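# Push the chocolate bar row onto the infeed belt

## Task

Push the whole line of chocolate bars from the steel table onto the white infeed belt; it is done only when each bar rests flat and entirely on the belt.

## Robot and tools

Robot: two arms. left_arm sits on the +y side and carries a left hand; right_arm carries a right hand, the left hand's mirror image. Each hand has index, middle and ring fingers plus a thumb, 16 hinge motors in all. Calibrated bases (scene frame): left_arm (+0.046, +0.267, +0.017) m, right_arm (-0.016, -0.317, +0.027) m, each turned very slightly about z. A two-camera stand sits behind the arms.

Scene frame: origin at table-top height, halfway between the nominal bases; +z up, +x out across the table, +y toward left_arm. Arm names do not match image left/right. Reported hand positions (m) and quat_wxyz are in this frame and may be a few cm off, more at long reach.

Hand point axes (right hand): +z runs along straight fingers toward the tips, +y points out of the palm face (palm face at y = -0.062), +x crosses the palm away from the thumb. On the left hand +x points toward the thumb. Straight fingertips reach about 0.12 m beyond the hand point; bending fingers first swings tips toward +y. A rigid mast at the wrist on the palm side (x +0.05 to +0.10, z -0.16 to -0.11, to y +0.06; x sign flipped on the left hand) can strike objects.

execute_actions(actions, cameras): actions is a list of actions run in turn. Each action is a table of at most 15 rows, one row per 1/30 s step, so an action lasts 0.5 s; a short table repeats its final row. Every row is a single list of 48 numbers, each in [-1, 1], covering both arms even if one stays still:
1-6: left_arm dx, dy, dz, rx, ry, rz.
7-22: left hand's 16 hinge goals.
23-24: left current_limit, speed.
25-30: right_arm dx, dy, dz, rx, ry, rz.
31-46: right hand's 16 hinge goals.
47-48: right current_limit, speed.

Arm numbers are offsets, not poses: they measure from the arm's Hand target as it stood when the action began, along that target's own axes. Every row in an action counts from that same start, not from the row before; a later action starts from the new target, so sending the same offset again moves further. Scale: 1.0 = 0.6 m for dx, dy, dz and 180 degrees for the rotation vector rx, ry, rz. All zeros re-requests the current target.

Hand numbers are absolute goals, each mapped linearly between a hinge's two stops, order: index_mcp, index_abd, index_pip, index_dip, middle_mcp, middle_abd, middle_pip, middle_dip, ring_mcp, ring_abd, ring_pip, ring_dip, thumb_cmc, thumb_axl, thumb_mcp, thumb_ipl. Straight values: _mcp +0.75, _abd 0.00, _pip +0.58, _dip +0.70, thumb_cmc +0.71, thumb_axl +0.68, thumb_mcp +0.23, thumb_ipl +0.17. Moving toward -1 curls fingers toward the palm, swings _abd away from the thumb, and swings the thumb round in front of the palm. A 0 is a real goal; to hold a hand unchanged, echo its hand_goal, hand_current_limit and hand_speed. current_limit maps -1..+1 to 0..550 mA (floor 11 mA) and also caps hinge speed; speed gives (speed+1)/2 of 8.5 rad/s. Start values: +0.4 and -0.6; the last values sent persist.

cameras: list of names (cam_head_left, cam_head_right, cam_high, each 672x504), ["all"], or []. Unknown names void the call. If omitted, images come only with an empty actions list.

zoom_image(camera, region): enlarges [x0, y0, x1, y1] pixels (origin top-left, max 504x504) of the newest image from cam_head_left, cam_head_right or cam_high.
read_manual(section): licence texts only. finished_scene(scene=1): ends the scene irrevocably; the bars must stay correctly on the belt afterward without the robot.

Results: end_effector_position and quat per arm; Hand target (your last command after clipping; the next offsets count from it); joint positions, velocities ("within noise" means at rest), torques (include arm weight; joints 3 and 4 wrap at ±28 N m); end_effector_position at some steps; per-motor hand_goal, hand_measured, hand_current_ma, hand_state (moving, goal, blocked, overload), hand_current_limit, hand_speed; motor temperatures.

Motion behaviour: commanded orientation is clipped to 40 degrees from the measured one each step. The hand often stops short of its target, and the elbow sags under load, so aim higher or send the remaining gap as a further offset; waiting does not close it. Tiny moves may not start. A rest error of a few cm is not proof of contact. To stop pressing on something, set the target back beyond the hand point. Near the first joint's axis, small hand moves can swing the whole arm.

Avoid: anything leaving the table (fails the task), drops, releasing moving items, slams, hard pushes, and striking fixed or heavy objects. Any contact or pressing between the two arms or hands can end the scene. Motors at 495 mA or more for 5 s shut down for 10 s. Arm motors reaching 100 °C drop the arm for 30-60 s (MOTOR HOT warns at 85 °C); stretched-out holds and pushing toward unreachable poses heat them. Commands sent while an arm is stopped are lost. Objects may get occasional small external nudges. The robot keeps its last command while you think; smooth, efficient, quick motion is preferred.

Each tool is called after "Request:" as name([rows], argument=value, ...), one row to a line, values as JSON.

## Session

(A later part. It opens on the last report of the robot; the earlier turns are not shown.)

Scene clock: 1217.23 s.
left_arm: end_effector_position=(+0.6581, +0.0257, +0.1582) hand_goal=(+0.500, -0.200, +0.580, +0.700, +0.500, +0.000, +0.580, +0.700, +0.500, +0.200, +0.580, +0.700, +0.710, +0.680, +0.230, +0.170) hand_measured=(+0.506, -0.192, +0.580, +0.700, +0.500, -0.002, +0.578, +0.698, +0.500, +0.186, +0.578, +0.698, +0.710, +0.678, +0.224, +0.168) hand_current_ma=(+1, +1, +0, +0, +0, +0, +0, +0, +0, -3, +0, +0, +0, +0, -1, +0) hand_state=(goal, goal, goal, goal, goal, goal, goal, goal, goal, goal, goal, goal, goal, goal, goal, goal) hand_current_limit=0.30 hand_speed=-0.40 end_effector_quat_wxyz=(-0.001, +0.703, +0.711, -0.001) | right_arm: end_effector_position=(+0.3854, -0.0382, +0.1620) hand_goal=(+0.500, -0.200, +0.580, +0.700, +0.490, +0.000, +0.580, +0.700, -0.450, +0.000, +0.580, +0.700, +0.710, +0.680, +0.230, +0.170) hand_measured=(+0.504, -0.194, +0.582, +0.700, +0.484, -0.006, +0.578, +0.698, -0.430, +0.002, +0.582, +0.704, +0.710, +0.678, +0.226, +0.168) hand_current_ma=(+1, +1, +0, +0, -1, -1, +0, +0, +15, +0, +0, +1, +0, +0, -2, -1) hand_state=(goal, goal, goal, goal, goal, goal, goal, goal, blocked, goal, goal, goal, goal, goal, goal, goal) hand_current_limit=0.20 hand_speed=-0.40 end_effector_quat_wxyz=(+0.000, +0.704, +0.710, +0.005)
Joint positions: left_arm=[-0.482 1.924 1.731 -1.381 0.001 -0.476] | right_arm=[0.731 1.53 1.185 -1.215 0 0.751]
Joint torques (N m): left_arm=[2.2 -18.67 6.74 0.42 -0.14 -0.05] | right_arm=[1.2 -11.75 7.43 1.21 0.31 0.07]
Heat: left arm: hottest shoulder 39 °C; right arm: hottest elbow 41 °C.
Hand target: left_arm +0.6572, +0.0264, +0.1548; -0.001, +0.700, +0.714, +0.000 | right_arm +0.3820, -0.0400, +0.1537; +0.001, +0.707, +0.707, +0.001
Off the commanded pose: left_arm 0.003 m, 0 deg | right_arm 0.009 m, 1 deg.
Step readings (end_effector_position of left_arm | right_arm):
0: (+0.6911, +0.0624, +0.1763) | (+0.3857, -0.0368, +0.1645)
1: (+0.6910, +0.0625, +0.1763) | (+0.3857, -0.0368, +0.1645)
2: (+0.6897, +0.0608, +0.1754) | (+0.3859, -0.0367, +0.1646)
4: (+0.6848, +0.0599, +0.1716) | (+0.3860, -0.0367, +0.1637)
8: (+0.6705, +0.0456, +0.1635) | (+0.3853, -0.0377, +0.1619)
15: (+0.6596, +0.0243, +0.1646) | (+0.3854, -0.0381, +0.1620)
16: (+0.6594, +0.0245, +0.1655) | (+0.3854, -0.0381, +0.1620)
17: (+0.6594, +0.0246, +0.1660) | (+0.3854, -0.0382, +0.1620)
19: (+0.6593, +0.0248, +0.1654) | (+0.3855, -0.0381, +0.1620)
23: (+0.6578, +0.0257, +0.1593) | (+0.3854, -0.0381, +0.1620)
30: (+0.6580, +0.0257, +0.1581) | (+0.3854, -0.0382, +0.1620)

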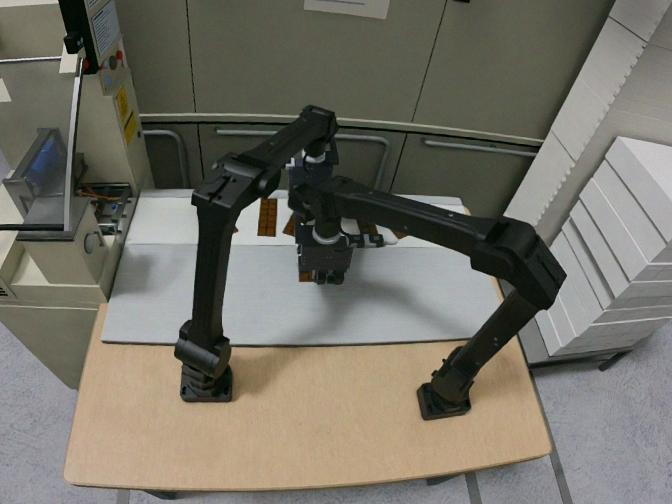

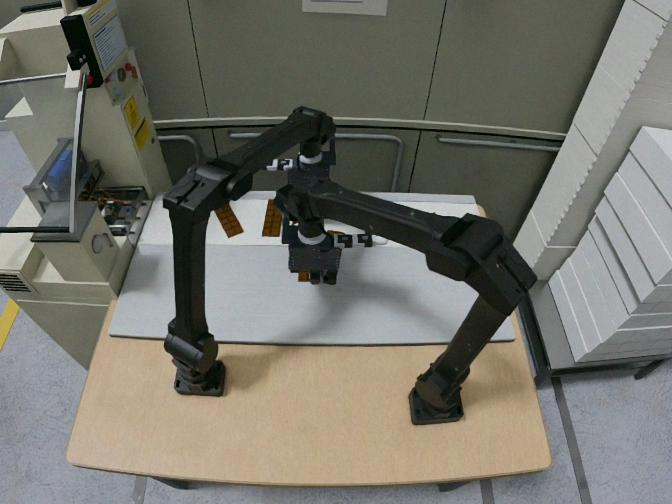

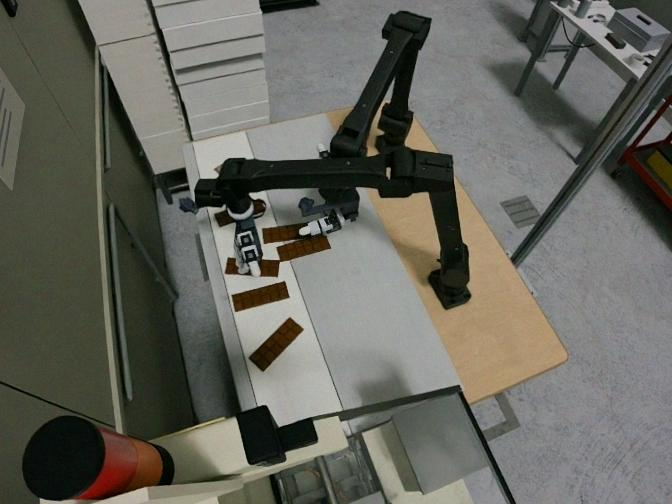

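Request:
execute_actions([
  [[0,0,0.033,0,0,0,0.5,-0.2,0.58,0.7,0.5,0,0.58,0.7,0.5,0.2,0.58,0.7,0.71,0.68,0.23,0.17,0.3,-0.4,0,0,0,0,0,0,0.5,-0.2,0.58,0.7,0.49,0,0.58,0.7,-0.45,0,0.58,0.7,0.71,0.68,0.23,0.17,0.2,-0.4]],
  [[0.09,-0.025,0,0,0,0,0.5,-0.2,0.58,0.7,0.5,0,0.58,0.7,0.5,0.2,0.58,0.7,0.71,0.68,0.23,0.17,0.3,-0.4,0,0,0,0,0,0,0.5,-0.2,0.58,0.7,0.49,0,0.58,0.7,-0.45,0,0.58,0.7,0.71,0.68,0.23,0.17,0.2,-0.4]],
], cameras=["all"])

Request:
zoom_image(camera="cam_high", region=[200, 190, 340, 330])

Scene clock: 1225.37 s.
left_arm: end_effector_position=(+0.6448, +0.0692, +0.1556) hand_goal=(+0.500, -0.200, +0.580, +0.700, +0.500, +0.000, +0.580, +0.700, +0.500, +0.200, +0.580, +0.700, +0.710, +0.680, +0.230, +0.170) hand_measured=(+0.500, -0.194, +0.578, +0.698, +0.480, -0.006, +0.564, +0.692, +0.498, +0.182, +0.578, +0.698, +0.710, +0.678, +0.224, +0.168) hand_current_ma=(+0, +1, +0, +0, -8, +0, -5, -1, +0, -4, +0, +0, +0, +0, -1, +0) hand_state=(goal, goal, goal, goal, goal, goal, goal, goal, goal, goal, goal, goal, goal, goal, goal, goal) hand_current_limit=0.30 hand_speed=-0.40 end_effector_quat_wxyz=(+0.016, +0.703, +0.711, +0.006) | right_arm: end_effector_position=(+0.3854, -0.0382, +0.1620) hand_goal=(+0.500, -0.200, +0.580, +0.700, +0.490, +0.000, +0.580, +0.700, -0.450, +0.000, +0.580, +0.700, +0.710, +0.680, +0.230, +0.170) hand_measured=(+0.504, -0.194, +0.582, +0.700, +0.486, -0.006, +0.578, +0.698, -0.430, +0.002, +0.582, +0.704, +0.710, +0.678, +0.226, +0.168) hand_current_ma=(+1, +1, +0, +0, -1, -1, +0, +0, +15, +0, +0, +1, +0, +0, -2, -1) hand_state=(goal, goal, goal, goal, goal, goal, goal, goal, blocked, goal, goal, goal, goal, goal, goal, goal) hand_current_limit=0.20 hand_speed=-0.40 end_effector_quat_wxyz=(+0.000, +0.704, +0.710, +0.005)
Joint positions: left_arm=[-0.423 1.823 1.568 -1.281 0.001 -0.418] | right_arm=[0.731 1.53 1.185 -1.215 0 0.752]
Joint torques (N m): left_arm=[3.31 -16.03 5.71 0.24 -0.12 0.11] | right_arm=[1.55 -11.75 7.3 1.2 0.31 0.07]
Heat: left arm: hottest shoulder 38 °C; right arm: hottest elbow 42 °C.
Hand target: left_arm +0.6411, +0.0802, +0.1351; -0.001, +0.700, +0.714, +0.000 | right_arm +0.3820, -0.0399, +0.1537; +0.001, +0.707, +0.707, +0.001
Off the commanded pose: left_arm 0.023 m, 2 deg | right_arm 0.009 m, 1 deg.
Step readings (end_effector_position of left_arm | right_arm):
0: (+0.6581, +0.0257, +0.1582) | (+0.3854, -0.0382, +0.1620)
1: (+0.6581, +0.0257, +0.1580) | (+0.3854, -0.0382, +0.1620)
2: (+0.6583, +0.0257, +0.1575) | (+0.3854, -0.0382, +0.1620)
4: (+0.6578, +0.0260, +0.1577) | (+0.3854, -0.0382, +0.1620)
8: (+0.6572, +0.0264, +0.1576) | (+0.3854, -0.0382, +0.1620)
15: (+0.6572, +0.0265, +0.1577) | (+0.3854, -0.0382, +0.1620)
16: (+0.6568, +0.0267, +0.1574) | (+0.3854, -0.0382, +0.1620)
17: (+0.6559, +0.0279, +0.1571) | (+0.3854, -0.0382, +0.1620)
19: (+0.6499, +0.0314, +0.1564) | (+0.3854, -0.0382, +0.1620)
23: (+0.6429, +0.0493, +0.1554) | (+0.3854, -0.0382, +0.1620)
30: (+0.6446, +0.0685, +0.1555) | (+0.3854, -0.0382, +0.1620)

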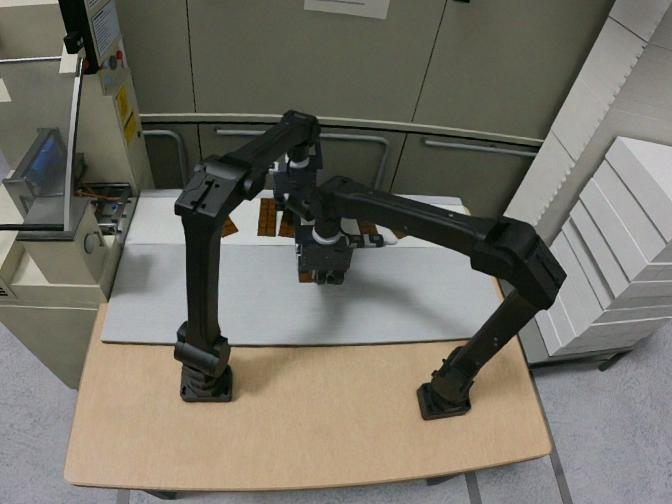

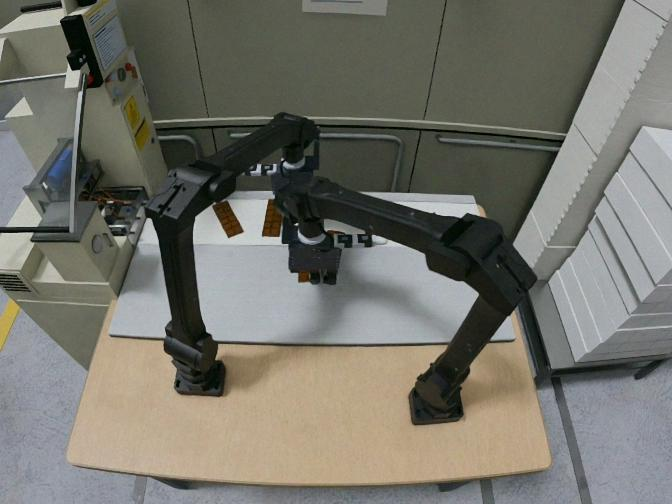

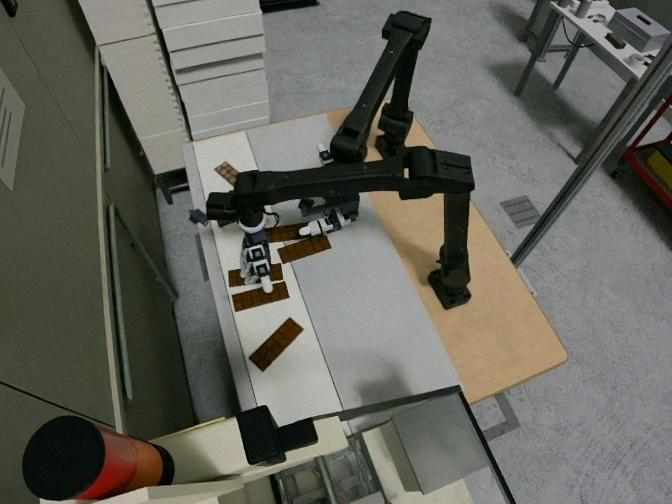

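Scaled by 3.600 from the camera's 672x504 image, which has a finer 960x720 frame.

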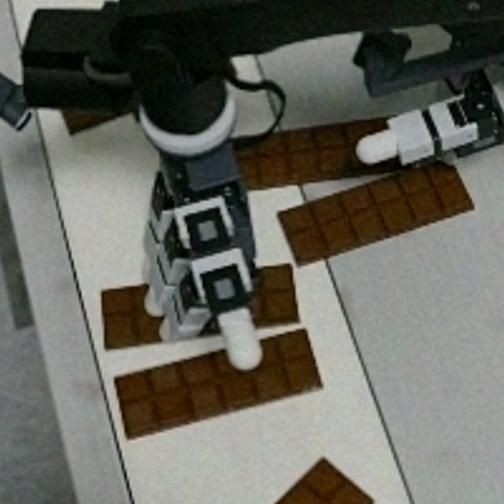

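Request:
execute_actions([
  [[0,0,-0.08,0,0,0,0.5,-0.2,0.58,0.7,0.5,0,0.58,0.7,0.5,0.2,0.58,0.7,0.71,0.68,0.23,0.17,0.2,-0.4,-0.004,0.05,-0.002,0,0,0,0.5,-0.2,0.58,0.7,0.49,0,0.58,0.7,-0.45,0,0.58,0.7,0.71,0.68,0.23,0.17,0.2,-0.4]],
  [[0.1,-0.15,-0.06,0,0,0,0.5,-0.2,0.58,0.7,0.5,0,0.58,0.7,0.5,0.2,0.58,0.7,0.71,0.68,0.23,0.17,0.2,-0.4,-0.008,0.075,-0.002,0,0,0,0.5,-0.2,0.58,0.7,0.49,0,0.58,0.7,-0.45,0,0.58,0.7,0.71,0.68,0.23,0.17,0.2,-0.4]],
  [[0.1,-0.15,0,0,0,0,0.5,-0.2,0.58,0.7,0.5,0,0.58,0.7,0.5,0.2,0.58,0.7,0.71,0.68,0.23,0.17,0.2,-0.4,0,0,0,0,0,0,0.5,-0.2,0.58,0.7,0.49,0,0.58,0.7,-0.45,0,0.58,0.7,0.71,0.68,0.23,0.17,0.2,-0.4]],
], cameras=["all"])

Request:
zoom_image(camera="cam_high", region=[200, 190, 340, 330])

Request:
zoom_image(camera="cam_head_left", region=[220, 170, 440, 310])

Scene clock: 1255.43 s.
left_arm: end_effector_position=(+0.5423, +0.1647, +0.2087) hand_goal=(+0.500, -0.200, +0.580, +0.700, +0.500, +0.000, +0.580, +0.700, +0.500, +0.200, +0.580, +0.700, +0.710, +0.680, +0.230, +0.170) hand_measured=(+0.506, -0.192, +0.580, +0.698, +0.496, -0.004, +0.574, +0.696, +0.506, +0.184, +0.580, +0.698, +0.712, +0.678, +0.224, +0.168) hand_current_ma=(+1, +1, +0, +0, +0, +0, -1, +0, +1, -4, +0, +0, +0, +0, -1, +0) hand_state=(goal, goal, goal, goal, goal, goal, goal, goal, goal, goal, goal, goal, goal, goal, goal, goal) hand_current_limit=0.20 hand_speed=-0.40 end_effector_quat_wxyz=(+0.001, +0.669, +0.743, +0.007) | right_arm: end_effector_position=(+0.4114, -0.0231, +0.1708) hand_goal=(+0.500, -0.200, +0.580, +0.700, +0.490, +0.000, +0.580, +0.700, -0.450, +0.000, +0.580, +0.700, +0.710, +0.680, +0.230, +0.170) hand_measured=(+0.502, -0.190, +0.580, +0.700, +0.488, -0.002, +0.576, +0.698, -0.432, +0.002, +0.584, +0.704, +0.708, +0.678, +0.224, +0.168) hand_current_ma=(+0, +4, +0, +0, +0, +0, -1, +0, +13, +0, +1, +1, +0, +0, -2, -1) hand_state=(goal, goal, goal, goal, goal, goal, goal, goal, goal, goal, goal, goal, goal, goal, goal, goal) hand_current_limit=0.20 hand_speed=-0.40 end_effector_quat_wxyz=(+0.000, +0.654, +0.757, +0.006)
Joint positions: left_arm=[-0.334 1.491 1.293 -1.366 -0.012 -0.422] | right_arm=[0.7 1.571 1.256 -1.243 -0.001 0.584]
Joint torques (N m): left_arm=[1.08 -14.8 5.91 -1.59 0.21 0.66] | right_arm=[-3.19 -11.81 8.72 1.24 0.22 0.69]
Heat: left arm: hottest shoulder 39 °C; right arm: hottest elbow 41 °C.
Hand target: left_arm +0.5239, +0.1564, +0.2105; -0.011, +0.697, +0.717, -0.004 (last step not sent: back at the drive's target) | right_arm +0.4256, -0.0485, +0.1611; +0.000, +0.699, +0.715, +0.002 (last step not sent: back at the drive's target)
Off the commanded pose: left_arm 0.090 m, 5 deg | right_arm 0.054 m, 8 deg.
led back after a hold (left arm): the arm was led back toward your command in small steps, so it may still be short of it.
led back after a hold (right arm): the arm was led back toward your command in small steps, so it may still be short of it.
Step readings (end_effector_position of left_arm | right_arm):
0: (+0.6449, +0.0692, +0.1556) | (+0.3854, -0.0382, +0.1620)
1: (+0.6449, +0.0692, +0.1556) | (+0.3854, -0.0382, +0.1620)
2: (+0.6436, +0.0697, +0.1556) | (+0.3856, -0.0385, +0.1620)
4: (+0.6392, +0.0716, +0.1553) | (+0.3869, -0.0399, +0.1618)
8: (+0.6282, +0.0763, +0.1552) | (+0.3929, -0.0459, +0.1618)
15: (+0.6237, +0.0782, +0.1556) | (+0.3978, -0.0480, +0.1625)
16: (+0.6237, +0.0782, +0.1564) | (+0.3982, -0.0479, +0.1628)
17: (+0.6215, +0.0795, +0.1571) | (+0.3993, -0.0478, +0.1630)
19: (+0.6058, +0.0888, +0.1611) | (+0.4076, -0.0482, +0.1633)
21: (+0.5838, +0.1031, +0.1711) | (+0.4202, -0.0511, +0.1639) HELD (not all sent) right_arm
23: (+0.5721, +0.1202, +0.1856) | (+0.4265, -0.0513, +0.1689) HELD (not all sent) left_arm right_arm
30: (+0.5716, +0.1300, +0.1986) | (+0.4257, -0.0487, +0.1612)
31: (+0.5712, +0.1305, +0.1972) | (+0.4250, -0.0486, +0.1612) HELD (not all sent) right_arm
32: (+0.5704, +0.1317, +0.1972) | (+0.4250, -0.0481, +0.1613) HELD (not all sent) right_arm
34: (+0.5658, +0.1373, +0.1972) | (+0.4238, -0.0446, +0.1621) HELD (not all sent) left_arm right_arm
38: (+0.5493, +0.1586, +0.2011) | (+0.4155, -0.0288, +0.1652) HELD (not all sent) left_arm right_arm
45: (+0.5433, +0.1644, +0.2102) | (+0.4121, -0.0227, +0.1721) HELD (not all sent) left_arm right_arm
HELD (not all sent) left_arm: steps 23 to 26 and 34 to 45.
HELD (not all sent) right_arm: steps 21 to 23 and 31 to 45.
pose unreachable (left arm): on one or more control steps of this call, first in action 1 (counted from 0), this arm could not follow its commanded pose, so it was not sent that pose on those steps. It may still have moved: this result reports where it is.
cause: moving toward the commanded pose would bring a part of the arm too close to another arm (a part of this arm just beyond joint 6 (wrist roll) and a part of the right arm just beyond its joint 4 (wrist pitch), along the way the arms are being sent, or toward where that arm still pushes).
pose unreachable (right arm): on one or more control steps of this call, first in action 1 (counted from 0), this arm could not follow its commanded pose, so it was not sent that pose on those steps. It may still have moved: this result reports where it is.
cause: moving toward the commanded pose would bring a part of the arm too close to another arm (a part of this arm just beyond joint 6 (wrist roll) and a part of the left arm just beyond its joint 5 (wrist yaw), along the way the arms are being sent, or toward where that arm still pushes).

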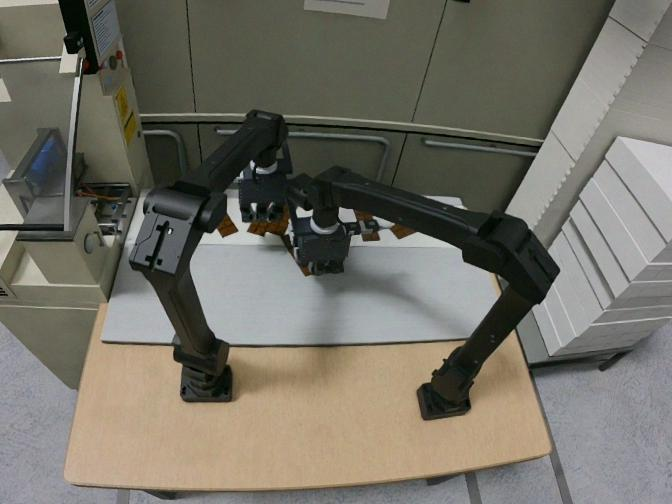

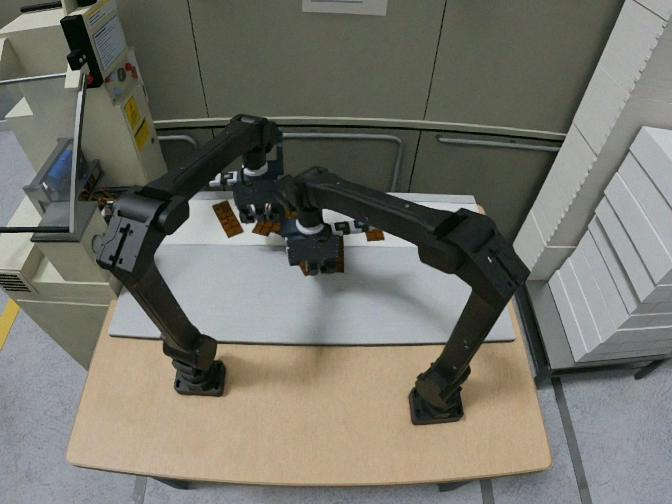

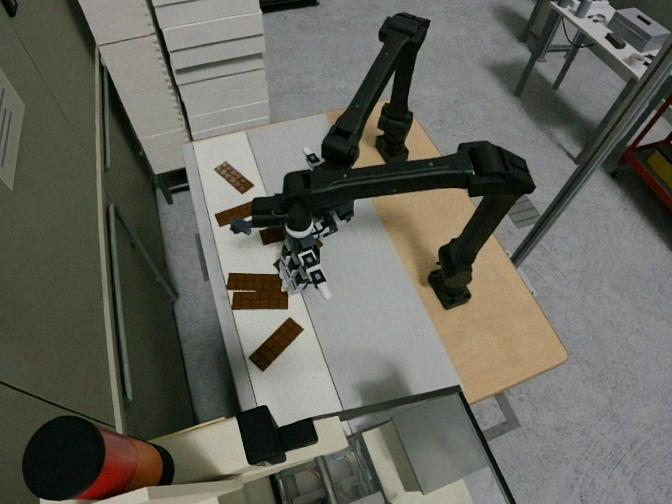

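Scaled by 3.600 from the camera's 672x504 image, which has a finer 960x720 frame.

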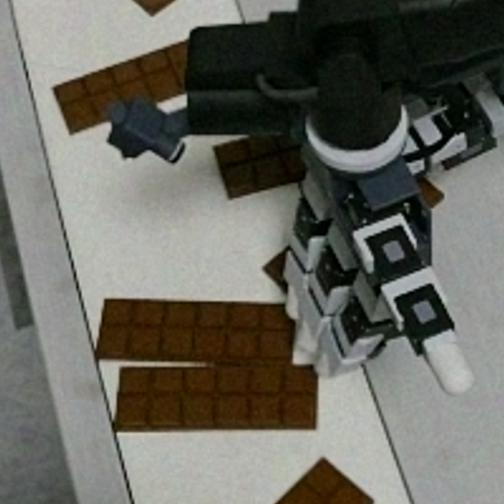

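Scaled by 2.291 from the camera's 672x504 image, which has a finer 960x720 frame.

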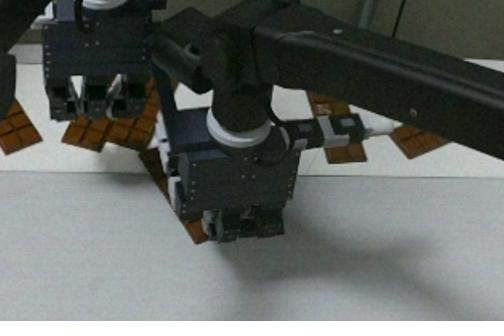

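Request:
execute_actions([
  [[0.1,-0.13,-0.06,0,0,0,0.5,-0.2,0.58,0.7,0.5,0,0.58,0.7,0.5,0.2,0.58,0.7,0.71,0.68,0.23,0.17,0.2,-0.4,-0.06,-0.05,-0.06,0,0,0,0.5,-0.2,0.58,0.7,0.49,0,0.58,0.7,-0.45,0,0.58,0.7,0.71,0.68,0.23,0.17,0.2,-0.4]],
  [[0.1,-0.13,-0.04,0,0,0,0.5,-0.2,0.58,0.7,0.5,0,0.58,0.7,0.5,0.2,0.58,0.7,0.71,0.68,0.23,0.17,0.2,-0.4,-0.12,-0.08,-0.06,0,0,0,0.5,-0.2,0.58,0.7,0.49,0,0.58,0.7,-0.45,0,0.58,0.7,0.71,0.68,0.23,0.17,0.2,-0.4]],
], cameras=["all"])

Request:
zoom_image(camera="cam_high", region=[200, 190, 340, 330])

Request:
zoom_image(camera="cam_head_left", region=[220, 170, 440, 310])

Scene clock: 1269.50 s.
left_arm: end_effector_position=(+0.3672, +0.2671, +0.2796) hand_goal=(+0.500, -0.200, +0.580, +0.700, +0.500, +0.000, +0.580, +0.700, +0.500, +0.200, +0.580, +0.700, +0.710, +0.680, +0.230, +0.170) hand_measured=(+0.506, -0.192, +0.582, +0.698, +0.496, -0.004, +0.574, +0.696, +0.504, +0.184, +0.580, +0.698, +0.708, +0.678, +0.224, +0.168) hand_current_ma=(+1, +1, +0, +0, +0, +0, -1, +0, +0, -4, +0, +0, +0, +0, -1, +0) hand_state=(goal, goal, goal, goal, goal, goal, goal, goal, goal, goal, goal, goal, goal, goal, goal, goal) hand_current_limit=0.20 hand_speed=-0.40 end_effector_quat_wxyz=(-0.004, +0.699, +0.715, +0.003) | right_arm: end_effector_position=(+0.3517, -0.1553, +0.2395) hand_goal=(+0.500, -0.200, +0.580, +0.700, +0.490, +0.000, +0.580, +0.700, -0.450, +0.000, +0.580, +0.700, +0.710, +0.680, +0.230, +0.170) hand_measured=(+0.502, -0.190, +0.580, +0.700, +0.490, -0.002, +0.578, +0.698, -0.432, +0.002, +0.584, +0.704, +0.708, +0.678, +0.224, +0.168) hand_current_ma=(+1, +3, +0, +0, +0, +0, +0, +0, +13, +0, +1, +1, +0, +0, -2, -1) hand_state=(goal, goal, goal, goal, goal, goal, goal, goal, goal, goal, goal, goal, goal, goal, goal, goal) hand_current_limit=0.20 hand_speed=-0.40 end_effector_quat_wxyz=(+0.004, +0.702, +0.712, +0.013)
Joint positions: left_arm=[-0.126 0.954 1.037 -1.655 -0.009 -0.13] | right_arm=[0.547 1.209 1.077 -1.412 0.002 0.562]
Joint torques (N m): left_arm=[3.43 -3.25 7.45 -0.31 -0.02 0.13] | right_arm=[0.62 -7.82 8.79 0.47 0.14 -0.22]
Heat: left arm: hottest shoulder 39 °C; right arm: hottest elbow 42 °C.
Hand target: left_arm +0.3659, +0.2714, +0.2749; -0.011, +0.697, +0.717, -0.004 | right_arm +0.3498, -0.1584, +0.2327; +0.000, +0.699, +0.715, +0.002
Off the commanded pose: left_arm 0.006 m, 1 deg | right_arm 0.008 m, 1 deg.
Step readings (end_effector_position of left_arm | right_arm):
0: (+0.5423, +0.1647, +0.2087) | (+0.4114, -0.0231, +0.1708)
1: (+0.5418, +0.1648, +0.2082) | (+0.4112, -0.0232, +0.1707)
2: (+0.5393, +0.1658, +0.2076) | (+0.4096, -0.0239, +0.1708)
4: (+0.5233, +0.1736, +0.2066) | (+0.3997, -0.0304, +0.1707)
8: (+0.4676, +0.1977, +0.2216) | (+0.3983, -0.0640, +0.1827)
15: (+0.4469, +0.2092, +0.2601) | (+0.4021, -0.0817, +0.2010)
16: (+0.4462, +0.2096, +0.2593) | (+0.4016, -0.0821, +0.2006)
17: (+0.4432, +0.2113, +0.2573) | (+0.3992, -0.0852, +0.1995)
19: (+0.4272, +0.2224, +0.2517) | (+0.3865, -0.0991, +0.1976)
23: (+0.3866, +0.2545, +0.2587) | (+0.3596, -0.1400, +0.2118)
30: (+0.3669, +0.2682, +0.2812) | (+0.3523, -0.1558, +0.2399)

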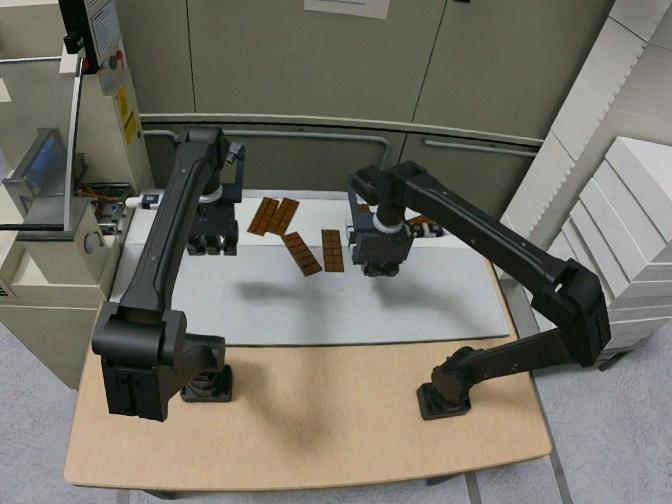

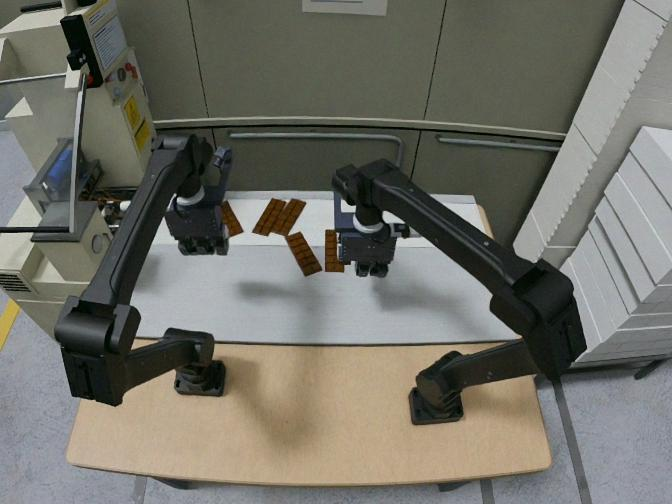

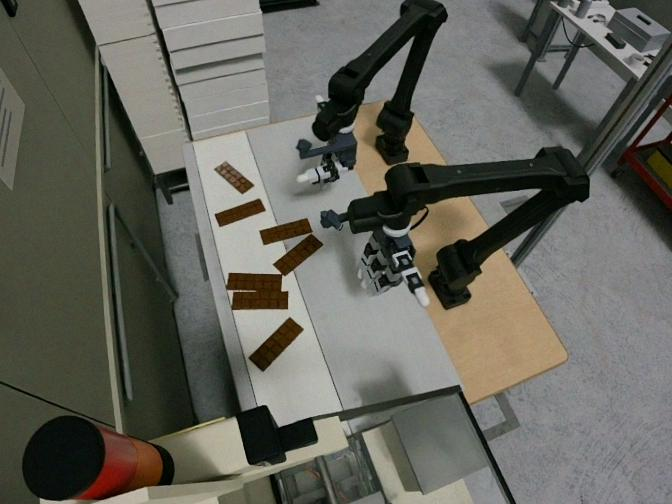

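Scaled by 3.600 from the camera's 672x504 image, which has a finer 960x720 frame.

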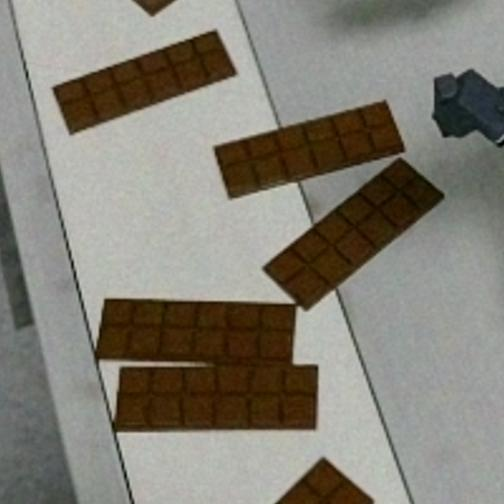

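Scaled by 2.291 from the camera's 672x504 image, which has a finer 960x720 frame.

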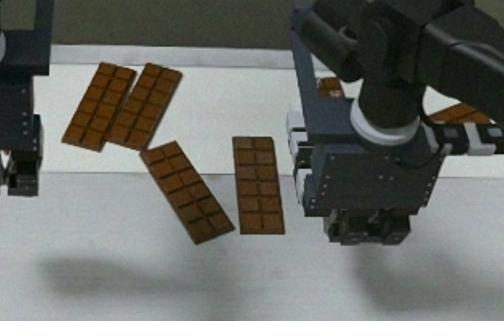

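Request:
execute_actions([
  [[-0.1246,0.219,0.033,0,0,0,0.5,-0.16,0.58,0.7,-0.45,0,0.58,0.7,0.5,0.16,0.58,0.7,0.71,0.68,0.23,0.17,0.2,-0.4,0.177,0.068,0,0,0,0,0.5,-0.2,0.58,0.7,0.49,0,0.58,0.7,-0.45,0,0.58,0.7,0.71,0.68,0.23,0.17,0.2,-0.4]],
  [[-0.1246,0.219,0.033,0,0,0,0.5,-0.16,0.58,0.7,-0.45,0,0.58,0.7,0.5,0.16,0.58,0.7,0.71,0.68,0.23,0.17,0.2,-0.4,0,0,0.066,0,0,0,0.5,-0.2,0.58,0.7,0.49,0,0.58,0.7,-0.45,0,0.58,0.7,0.71,0.68,0.23,0.17,0.2,-0.4]],
  [[0,0,0.1,0,0,0,0.5,-0.16,0.58,0.7,-0.45,0,0.58,0.7,0.5,0.16,0.58,0.7,0.71,0.68,0.23,0.17,0.2,-0.4,0,0,0.065,0,0,0,0.5,-0.2,0.58,0.7,0.49,0,0.58,0.7,-0.45,0,0.58,0.7,0.71,0.68,0.23,0.17,0.2,-0.4]],
], cameras=["all"])

Request:
zoom_image(camera="cam_high", region=[200, 190, 340, 330])

Request:
zoom_image(camera="cam_head_left", region=[220, 170, 440, 310])

Scene clock: 1327.57 s.
left_arm: end_effector_position=(+0.6303, +0.1291, +0.1800) hand_goal=(+0.500, -0.160, +0.580, +0.700, -0.450, +0.000, +0.580, +0.700, +0.500, +0.160, +0.580, +0.700, +0.710, +0.680, +0.230, +0.170) hand_measured=(+0.500, -0.162, +0.582, +0.698, -0.436, -0.002, +0.580, +0.698, +0.500, +0.162, +0.580, +0.698, +0.710, +0.678, +0.224, +0.168) hand_current_ma=(+0, +0, +0, +0, +4, +0, +0, +0, +0, +0, +0, +0, +0, +0, -1, +0) hand_state=(goal, goal, goal, goal, goal, goal, goal, goal, goal, goal, goal, goal, goal, goal, goal, goal) hand_current_limit=0.20 hand_speed=-0.40 end_effector_quat_wxyz=(-0.004, +0.700, +0.714, -0.002) | right_arm: end_effector_position=(+0.3858, -0.0479, +0.1604) hand_goal=(+0.500, -0.200, +0.580, +0.700, +0.490, +0.000, +0.580, +0.700, -0.450, +0.000, +0.580, +0.700, +0.710, +0.680, +0.230, +0.170) hand_measured=(+0.502, -0.190, +0.580, +0.700, +0.490, -0.002, +0.578, +0.698, -0.432, +0.002, +0.584, +0.704, +0.708, +0.678, +0.224, +0.168) hand_current_ma=(+1, +3, +0, +0, +0, +0, +0, +0, +13, +0, +1, +1, +0, +0, -2, -1) hand_state=(goal, goal, goal, goal, goal, goal, goal, goal, goal, goal, goal, goal, goal, goal, goal, goal) hand_current_limit=0.20 hand_speed=-0.40 end_effector_quat_wxyz=(-0.001, +0.692, +0.722, +0.004)
Joint positions: left_arm=[-0.33 1.746 1.535 -1.369 -0.001 -0.333] | right_arm=[0.709 1.511 1.16 -1.211 -0.003 0.697]
Joint torques (N m): left_arm=[2.26 -15.03 6.93 0.4 -0.19 -0.06] | right_arm=[0.26 -10.75 8.53 1.09 0.35 0.07]
Heat: left arm: hottest elbow 37 °C; right arm: hottest elbow 43 °C.
Hand target: left_arm +0.6306, +0.1302, +0.1684; -0.011, +0.697, +0.717, -0.004 | right_arm +0.3885, -0.0512, +0.1543; +0.000, +0.699, +0.715, +0.002
Off the commanded pose: left_arm 0.012 m, 1 deg | right_arm 0.007 m, 1 deg.
Step readings (end_effector_position of left_arm | right_arm):
0: (+0.3673, +0.2671, +0.2796) | (+0.3517, -0.1552, +0.2395)
1: (+0.3674, +0.2670, +0.2792) | (+0.3517, -0.1551, +0.2392)
2: (+0.3702, +0.2651, +0.2765) | (+0.3514, -0.1532, +0.2380)
4: (+0.3866, +0.2547, +0.2700) | (+0.3527, -0.1363, +0.2337)
8: (+0.4429, +0.2134, +0.2407) | (+0.3599, -0.0787, +0.2187)
15: (+0.4757, +0.2021, +0.2139) | (+0.3702, -0.0584, +0.2077)
16: (+0.4780, +0.2017, +0.2172) | (+0.3711, -0.0587, +0.2089)
17: (+0.4837, +0.1999, +0.2223) | (+0.3721, -0.0582, +0.2095)
19: (+0.5099, +0.1903, +0.2344) | (+0.3764, -0.0556, +0.2097)
23: (+0.5818, +0.1522, +0.2390) | (+0.3838, -0.0493, +0.2086)
30: (+0.6124, +0.1342, +0.1941) | (+0.3867, -0.0470, +0.2061)
31: (+0.6128, +0.1342, +0.1917) | (+0.3868, -0.0469, +0.2057)
32: (+0.6139, +0.1339, +0.1906) | (+0.3873, -0.0465, +0.2042)
34: (+0.6199, +0.1322, +0.1916) | (+0.3879, -0.0459, +0.1961)
38: (+0.6308, +0.1288, +0.1914) | (+0.3841, -0.0494, +0.1729)
45: (+0.6296, +0.1292, +0.1808) | (+0.3853, -0.0483, +0.1602)

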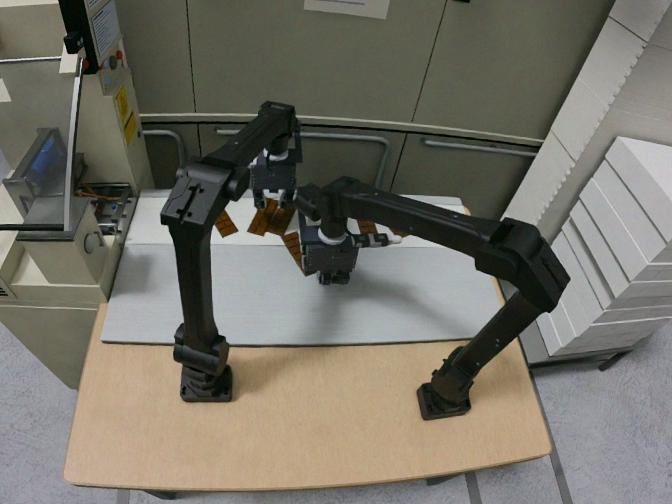

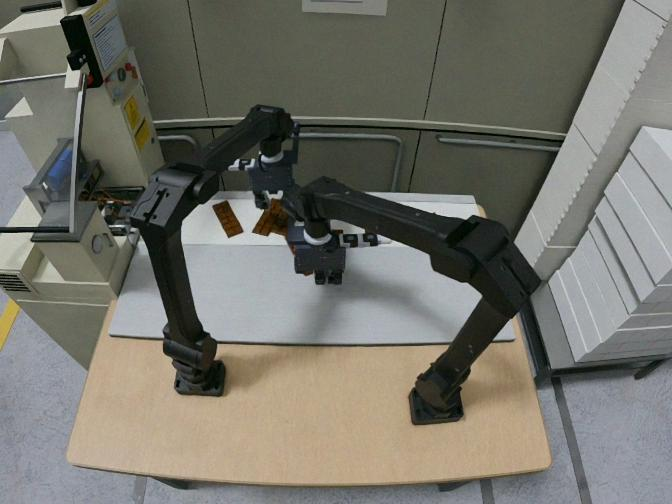

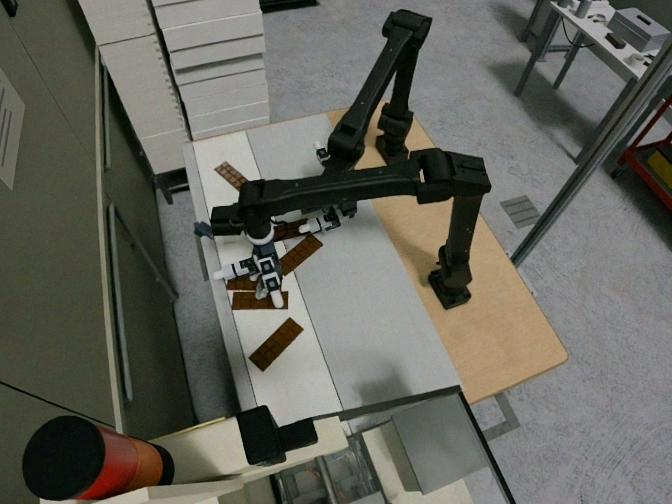

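Scaled by 3.600 from the camera's 672x504 image, which has a finer 960x720 frame.

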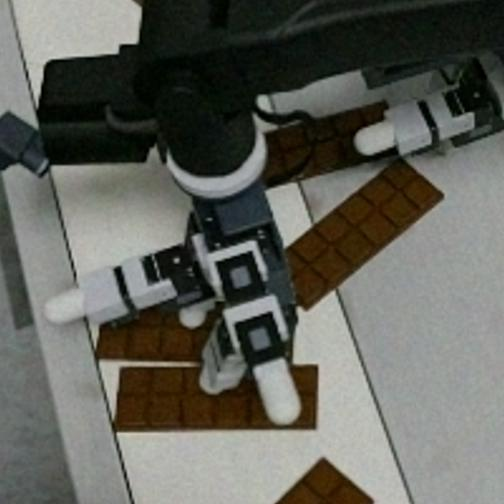

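Scaled by 2.291 from the camera's 672x504 image, which has a finer 960x720 frame.

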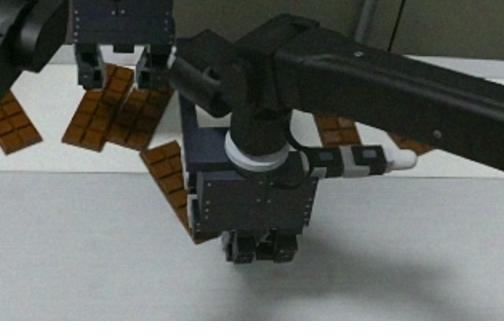

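Request:
execute_actions([
  [[0,0,0.055,0,0,0,0.5,-0.16,0.58,0.7,-0.45,0,0.58,0.7,0.5,0.16,0.58,0.7,0.71,0.68,0.23,0.17,0.3,-0.4,0,0,0.003,0,0,0,0.5,-0.2,0.58,0.7,0.49,0,0.58,0.7,-0.45,0,0.58,0.7,0.71,0.68,0.23,0.17,0.2,-0.4]],
  [[0,-0.08,0,0,0,0,0.5,-0.16,0.58,0.7,-0.45,0,0.58,0.7,0.5,0.16,0.58,0.7,0.71,0.68,0.23,0.17,0.3,-0.4,0,0,0,0,0,0,0.5,-0.2,0.58,0.7,0.49,0,0.58,0.7,-0.45,0,0.58,0.7,0.71,0.68,0.23,0.17,0.2,-0.4]],
  [[0,0.03,-0.1,0,0,0,0.5,-0.16,0.58,0.7,-0.45,0,0.58,0.7,0.5,0.16,0.58,0.7,0.71,0.68,0.23,0.17,0.3,-0.4,0,0,0,0,0,0,0.5,-0.2,0.58,0.7,0.49,0,0.58,0.7,-0.45,0,0.58,0.7,0.71,0.68,0.23,0.17,0.2,-0.4]],
  [[0.06,0,-0.06,0,0,0,0.5,-0.16,0.58,0.7,-0.45,0,0.58,0.7,0.5,0.16,0.58,0.7,0.71,0.68,0.23,0.17,0.3,-0.4,0,0,0,0,0,0,0.5,-0.2,0.58,0.7,0.49,0,0.58,0.7,-0.45,0,0.58,0.7,0.71,0.68,0.23,0.17,0.2,-0.4]],
], cameras=["all"])

Request:
zoom_image(camera="cam_high", region=[200, 190, 340, 330])

Request:
zoom_image(camera="cam_head_left", region=[220, 170, 440, 310])

Scene clock: 1341.90 s.
left_arm: end_effector_position=(+0.5868, +0.1653, +0.2106) hand_goal=(+0.500, -0.160, +0.580, +0.700, -0.450, +0.000, +0.580, +0.700, +0.500, +0.160, +0.580, +0.700, +0.710, +0.680, +0.230, +0.170) hand_measured=(+0.500, -0.162, +0.578, +0.698, -0.436, -0.002, +0.580, +0.698, +0.500, +0.162, +0.578, +0.698, +0.710, +0.678, +0.224, +0.168) hand_current_ma=(+0, +0, +0, +0, +4, +0, +0, +0, +0, +0, +0, +0, +0, +0, -1, +0) hand_state=(goal, goal, goal, goal, goal, goal, goal, goal, goal, goal, goal, goal, goal, goal, goal, goal) hand_current_limit=0.30 hand_speed=-0.40 end_effector_quat_wxyz=(-0.030, +0.697, +0.717, -0.013) | right_arm: end_effector_position=(+0.3867, -0.0471, +0.1606) hand_goal=(+0.500, -0.200, +0.580, +0.700, +0.490, +0.000, +0.580, +0.700, -0.450, +0.000, +0.580, +0.700, +0.710, +0.680, +0.230, +0.170) hand_measured=(+0.502, -0.190, +0.580, +0.700, +0.490, -0.002, +0.578, +0.698, -0.432, +0.002, +0.584, +0.704, +0.708, +0.678, +0.224, +0.168) hand_current_ma=(+1, +3, +0, +0, +0, +0, +0, +0, +13, +0, +1, +1, +0, +0, -2, -1) hand_state=(goal, goal, goal, goal, goal, goal, goal, goal, goal, goal, goal, goal, goal, goal, goal, goal) hand_current_limit=0.20 hand_speed=-0.40 end_effector_quat_wxyz=(-0.001, +0.692, +0.722, +0.006)
Joint positions: left_arm=[-0.29 1.632 1.478 -1.481 -0.006 -0.302] | right_arm=[0.709 1.511 1.16 -1.206 -0.003 0.697]
Joint torques (N m): left_arm=[2.9 -14.56 11.03 -0.43 -0.05 0.11] | right_arm=[0.26 -10.7 8.28 1.09 0.36 0.07]
Heat: left arm: hottest elbow 37 °C; right arm: hottest elbow 42 °C.
Hand target: left_arm +0.6009, +0.1647, +0.2324; -0.011, +0.697, +0.717, -0.004 | right_arm +0.3884, -0.0513, +0.1525; +0.000, +0.699, +0.715, +0.002
Off the commanded pose: left_arm 0.026 m, 2 deg | right_arm 0.009 m, 1 deg.
Step readings (end_effector_position of left_arm | right_arm):
0: (+0.6303, +0.1291, +0.1800) | (+0.3858, -0.0479, +0.1604)
1: (+0.6304, +0.1290, +0.1799) | (+0.3858, -0.0479, +0.1604)
2: (+0.6308, +0.1290, +0.1786) | (+0.3858, -0.0479, +0.1604)
4: (+0.6319, +0.1286, +0.1728) | (+0.3862, -0.0476, +0.1605)
8: (+0.6284, +0.1296, +0.1550) | (+0.3866, -0.0472, +0.1606)
15: (+0.6304, +0.1288, +0.1557) | (+0.3867, -0.0471, +0.1606)
16: (+0.6299, +0.1289, +0.1552) | (+0.3867, -0.0471, +0.1606)
17: (+0.6288, +0.1292, +0.1545) | (+0.3867, -0.0471, +0.1606)
19: (+0.6204, +0.1308, +0.1540) | (+0.3867, -0.0471, +0.1606)
23: (+0.6008, +0.1344, +0.1532) | (+0.3867, -0.0471, +0.1606)
30: (+0.5941, +0.1349, +0.1528) | (+0.3867, -0.0471, +0.1606)
31: (+0.5940, +0.1350, +0.1528) | (+0.3867, -0.0471, +0.1606)
32: (+0.5930, +0.1353, +0.1529) | (+0.3867, -0.0471, +0.1606)
34: (+0.5874, +0.1372, +0.1550) | (+0.3867, -0.0471, +0.1606)
38: (+0.5822, +0.1389, +0.1657) | (+0.3867, -0.0471, +0.1606)
45: (+0.5889, +0.1367, +0.1816) | (+0.3867, -0.0471, +0.1606)
46: (+0.5884, +0.1368, +0.1816) | (+0.3867, -0.0471, +0.1606)
47: (+0.5874, +0.1372, +0.1820) | (+0.3867, -0.0471, +0.1606)
49: (+0.5839, +0.1405, +0.1835) | (+0.3867, -0.0471, +0.1606)
53: (+0.5825, +0.1539, +0.1930) | (+0.3867, -0.0471, +0.1606)
60: (+0.5870, +0.1658, +0.2103) | (+0.3867, -0.0471, +0.1606)

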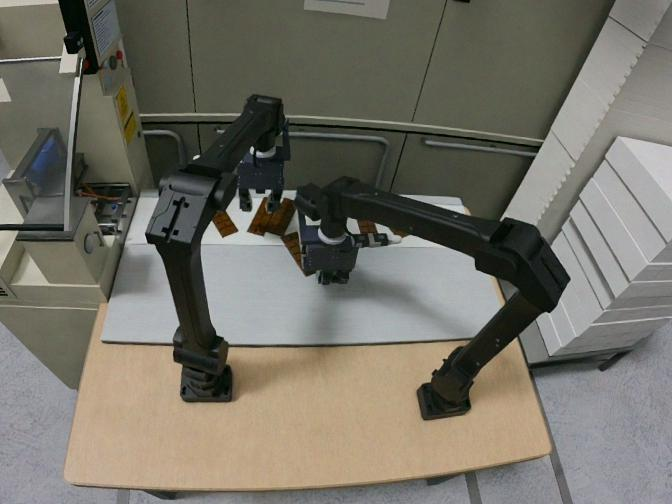

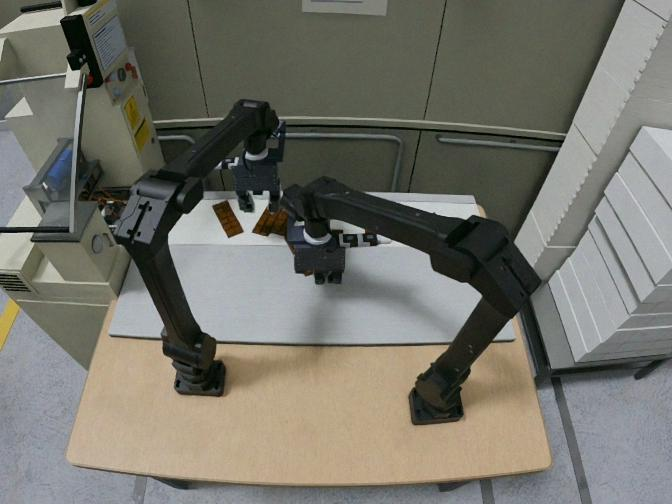

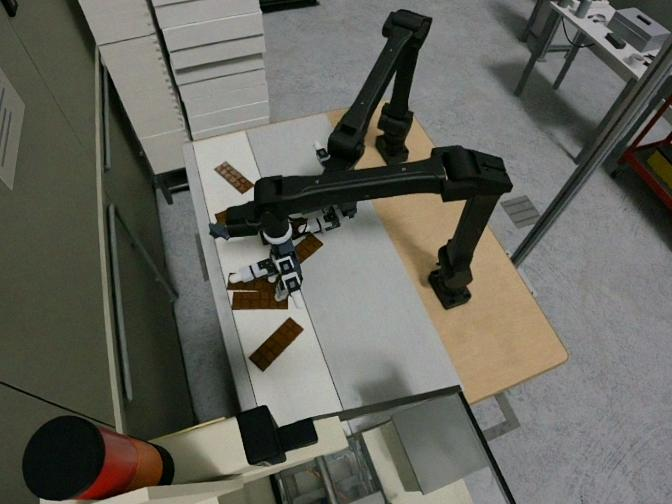

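Scaled by 3.600 from the camera's 672x504 image, which has a finer 960x720 frame.

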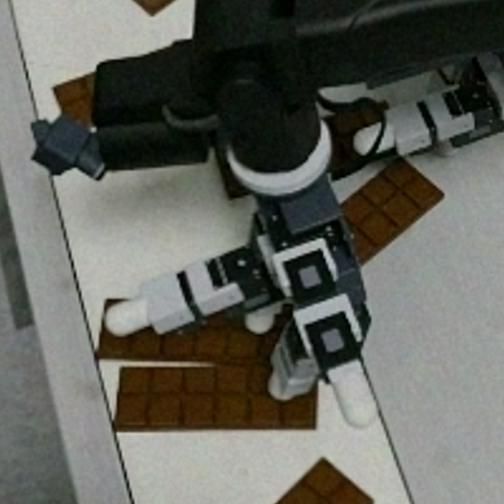

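Scaled by 2.291 from the camera's 672x504 image, which has a finer 960x720 frame.

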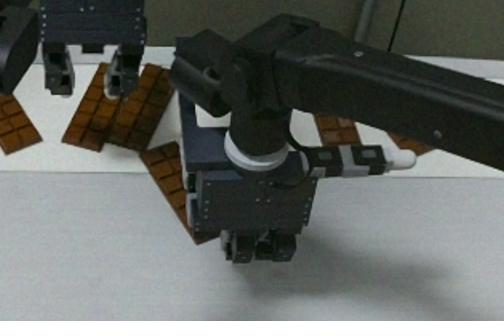

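Request:
execute_actions([
  [[-0.061,0.06,0.06,0,0,0,0.5,-0.16,0.58,0.7,-0.45,0,0.58,0.7,0.5,0.16,0.58,0.7,0.71,0.68,0.23,0.17,0.4,-0.4,0,0,0,0,0,0,0.5,-0.2,0.58,0.7,0.49,0,0.58,0.7,-0.45,0,0.58,0.7,0.71,0.68,0.23,0.17,0.2,-0.4]],
  [[0,0,0.06,0,0,0,0.5,-0.16,0.58,0.7,-0.45,0,0.58,0.7,0.5,0.16,0.58,0.7,0.71,0.68,0.23,0.17,0.4,-0.4,0,0,0,0,0,0,0.5,-0.2,0.58,0.7,0.49,0,0.58,0.7,-0.45,0,0.58,0.7,0.71,0.68,0.23,0.17,0.2,-0.4]],
  [[0,0,0.1,0,0,0,0.5,-0.16,0.58,0.7,-0.45,0,0.58,0.7,0.5,0.16,0.58,0.7,0.71,0.68,0.23,0.17,0.4,-0.4,0,0,0,0,0,0,0.5,-0.2,0.58,0.7,0.49,0,0.58,0.7,-0.45,0,0.58,0.7,0.71,0.68,0.23,0.17,0.2,-0.4]],
  [[0,-0.085,0,0,0,0,0.5,-0.16,0.58,0.7,-0.45,0,0.58,0.7,0.5,0.16,0.58,0.7,0.71,0.68,0.23,0.17,0.4,-0.4,0,0,0,0,0,0,0.5,-0.2,0.58,0.7,0.49,0,0.58,0.7,-0.45,0,0.58,0.7,0.71,0.68,0.23,0.17,0.2,-0.4]],
  [[0,0.035,-0.12,0,0,0,0.5,-0.16,0.58,0.7,-0.45,0,0.58,0.7,0.5,0.16,0.58,0.7,0.71,0.68,0.23,0.17,0.3,-0.4,0,0,0,0,0,0,0.5,-0.2,0.58,0.7,0.49,0,0.58,0.7,-0.45,0,0.58,0.7,0.71,0.68,0.23,0.17,0.2,-0.4]],
], cameras=["all"])

Request:
zoom_image(camera="cam_high", region=[200, 190, 340, 330])

Request:
zoom_image(camera="cam_head_left", region=[220, 170, 440, 310])

Scene clock: 1362.27 s.
left_arm: end_effector_position=(+0.5920, +0.1391, +0.1601) hand_goal=(+0.500, -0.160, +0.580, +0.700, -0.450, +0.000, +0.580, +0.700, +0.500, +0.160, +0.580, +0.700, +0.710, +0.680, +0.230, +0.170) hand_measured=(+0.500, -0.162, +0.578, +0.698, -0.436, -0.002, +0.582, +0.698, +0.500, +0.158, +0.578, +0.698, +0.710, +0.678, +0.224, +0.168) hand_current_ma=(+0, +0, +0, +0, +5, +0, +0, +0, +0, +0, +0, +0, +0, +0, -1, +0) hand_state=(goal, goal, goal, goal, goal, goal, goal, goal, goal, goal, goal, goal, goal, goal, goal, goal) hand_current_limit=0.30 hand_speed=-0.40 end_effector_quat_wxyz=(-0.022, +0.694, +0.720, -0.008) | right_arm: end_effector_position=(+0.3867, -0.0471, +0.1606) hand_goal=(+0.500, -0.200, +0.580, +0.700, +0.490, +0.000, +0.580, +0.700, -0.450, +0.000, +0.580, +0.700, +0.710, +0.680, +0.230, +0.170) hand_measured=(+0.502, -0.190, +0.580, +0.700, +0.490, -0.002, +0.578, +0.698, -0.432, +0.002, +0.584, +0.704, +0.708, +0.678, +0.224, +0.168) hand_current_ma=(+1, +3, +0, +0, +0, +0, +0, +0, +13, +0, +1, +1, +0, +0, -2, -1) hand_state=(goal, goal, goal, goal, goal, goal, goal, goal, goal, goal, goal, goal, goal, goal, goal, goal) hand_current_limit=0.20 hand_speed=-0.40 end_effector_quat_wxyz=(-0.001, +0.692, +0.722, +0.006)
Joint positions: left_arm=[-0.339 1.683 1.404 -1.338 -0.004 -0.359] | right_arm=[0.709 1.511 1.16 -1.206 -0.003 0.697]
Joint torques (N m): left_arm=[1.67 -13.74 10.96 -0.42 -0.05 0.03] | right_arm=[0.85 -11.05 8.17 1.05 0.31 0.04]
Heat: left arm: hottest elbow 40 °C; right arm: hottest elbow 42 °C.
Hand target: left_arm +0.6068, +0.1288, +0.1721; -0.011, +0.697, +0.717, -0.004 | right_arm +0.3884, -0.0513, +0.1525; +0.000, +0.699, +0.715, +0.002
Off the commanded pose: left_arm 0.022 m, 1 deg | right_arm 0.009 m, 1 deg.
Step readings (end_effector_position of left_arm | right_arm):
0: (+0.5868, +0.1653, +0.2106) | (+0.3867, -0.0471, +0.1606)
1: (+0.5869, +0.1652, +0.2108) | (+0.3867, -0.0471, +0.1606)
2: (+0.5877, +0.1650, +0.2106) | (+0.3867, -0.0471, +0.1606)
4: (+0.5951, +0.1623, +0.2098) | (+0.3867, -0.0471, +0.1606)
8: (+0.6151, +0.1498, +0.1972) | (+0.3867, -0.0471, +0.1606)
15: (+0.6180, +0.1405, +0.1704) | (+0.3867, -0.0471, +0.1606)
16: (+0.6180, +0.1406, +0.1702) | (+0.3867, -0.0471, +0.1606)
17: (+0.6190, +0.1403, +0.1704) | (+0.3867, -0.0471, +0.1606)
19: (+0.6249, +0.1385, +0.1718) | (+0.3867, -0.0471, +0.1606)
23: (+0.6340, +0.1357, +0.1739) | (+0.3867, -0.0471, +0.1606)
30: (+0.6372, +0.1348, +0.1730) | (+0.3867, -0.0471, +0.1606)
31: (+0.6372, +0.1348, +0.1721) | (+0.3867, -0.0471, +0.1606)
32: (+0.6380, +0.1345, +0.1700) | (+0.3867, -0.0471, +0.1606)
34: (+0.6395, +0.1341, +0.1601) | (+0.3867, -0.0471, +0.1606)
38: (+0.6373, +0.1335, +0.1548) | (+0.3867, -0.0471, +0.1606)
45: (+0.6375, +0.1339, +0.1552) | (+0.3867, -0.0471, +0.1606)
46: (+0.6371, +0.1341, +0.1548) | (+0.3867, -0.0471, +0.1606)
47: (+0.6356, +0.1342, +0.1547) | (+0.3867, -0.0471, +0.1606)
49: (+0.6268, +0.1339, +0.1533) | (+0.3867, -0.0471, +0.1606)
53: (+0.6147, +0.1337, +0.1493) | (+0.3867, -0.0471, +0.1606)
60: (+0.6119, +0.1340, +0.1490) | (+0.3867, -0.0471, +0.1606)
61: (+0.6119, +0.1340, +0.1490) | (+0.3867, -0.0471, +0.1606)
62: (+0.6114, +0.1342, +0.1498) | (+0.3867, -0.0471, +0.1606)
64: (+0.6045, +0.1358, +0.1519) | (+0.3867, -0.0471, +0.1606)
68: (+0.5920, +0.1393, +0.1563) | (+0.3867, -0.0471, +0.1606)
75: (+0.5928, +0.1389, +0.1612) | (+0.3867, -0.0471, +0.1606)

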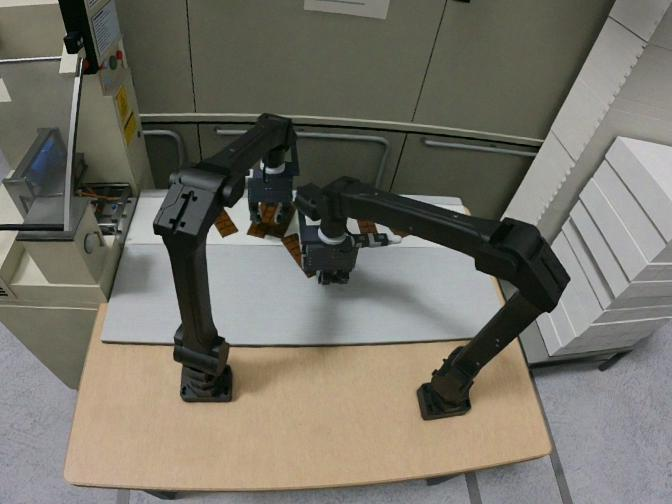

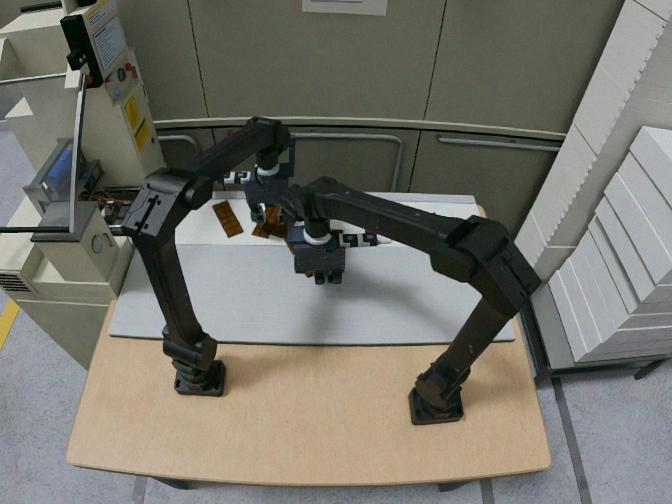

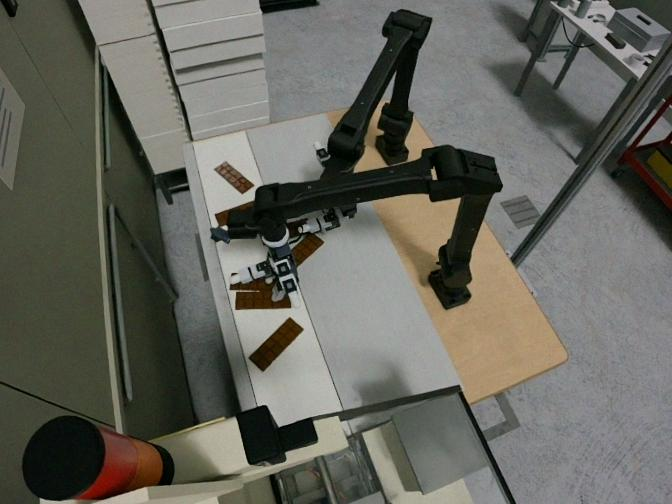

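Scaled by 3.600 from the camera's 672x504 image, which has a finer 960x720 frame.

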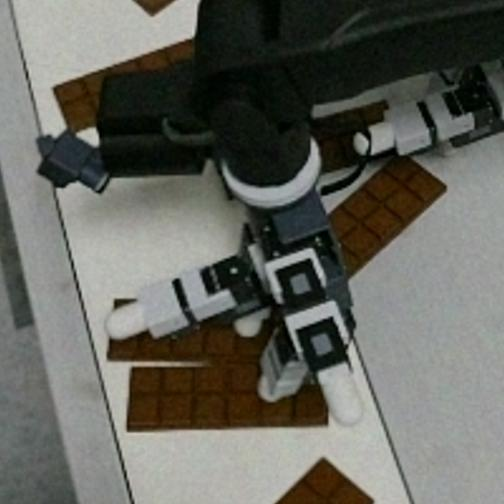

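Scaled by 2.291 from the camera's 672x504 image, which has a finer 960x720 frame.

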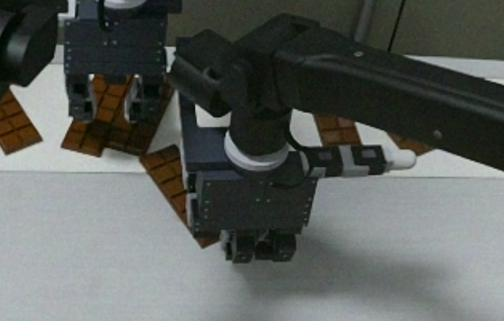

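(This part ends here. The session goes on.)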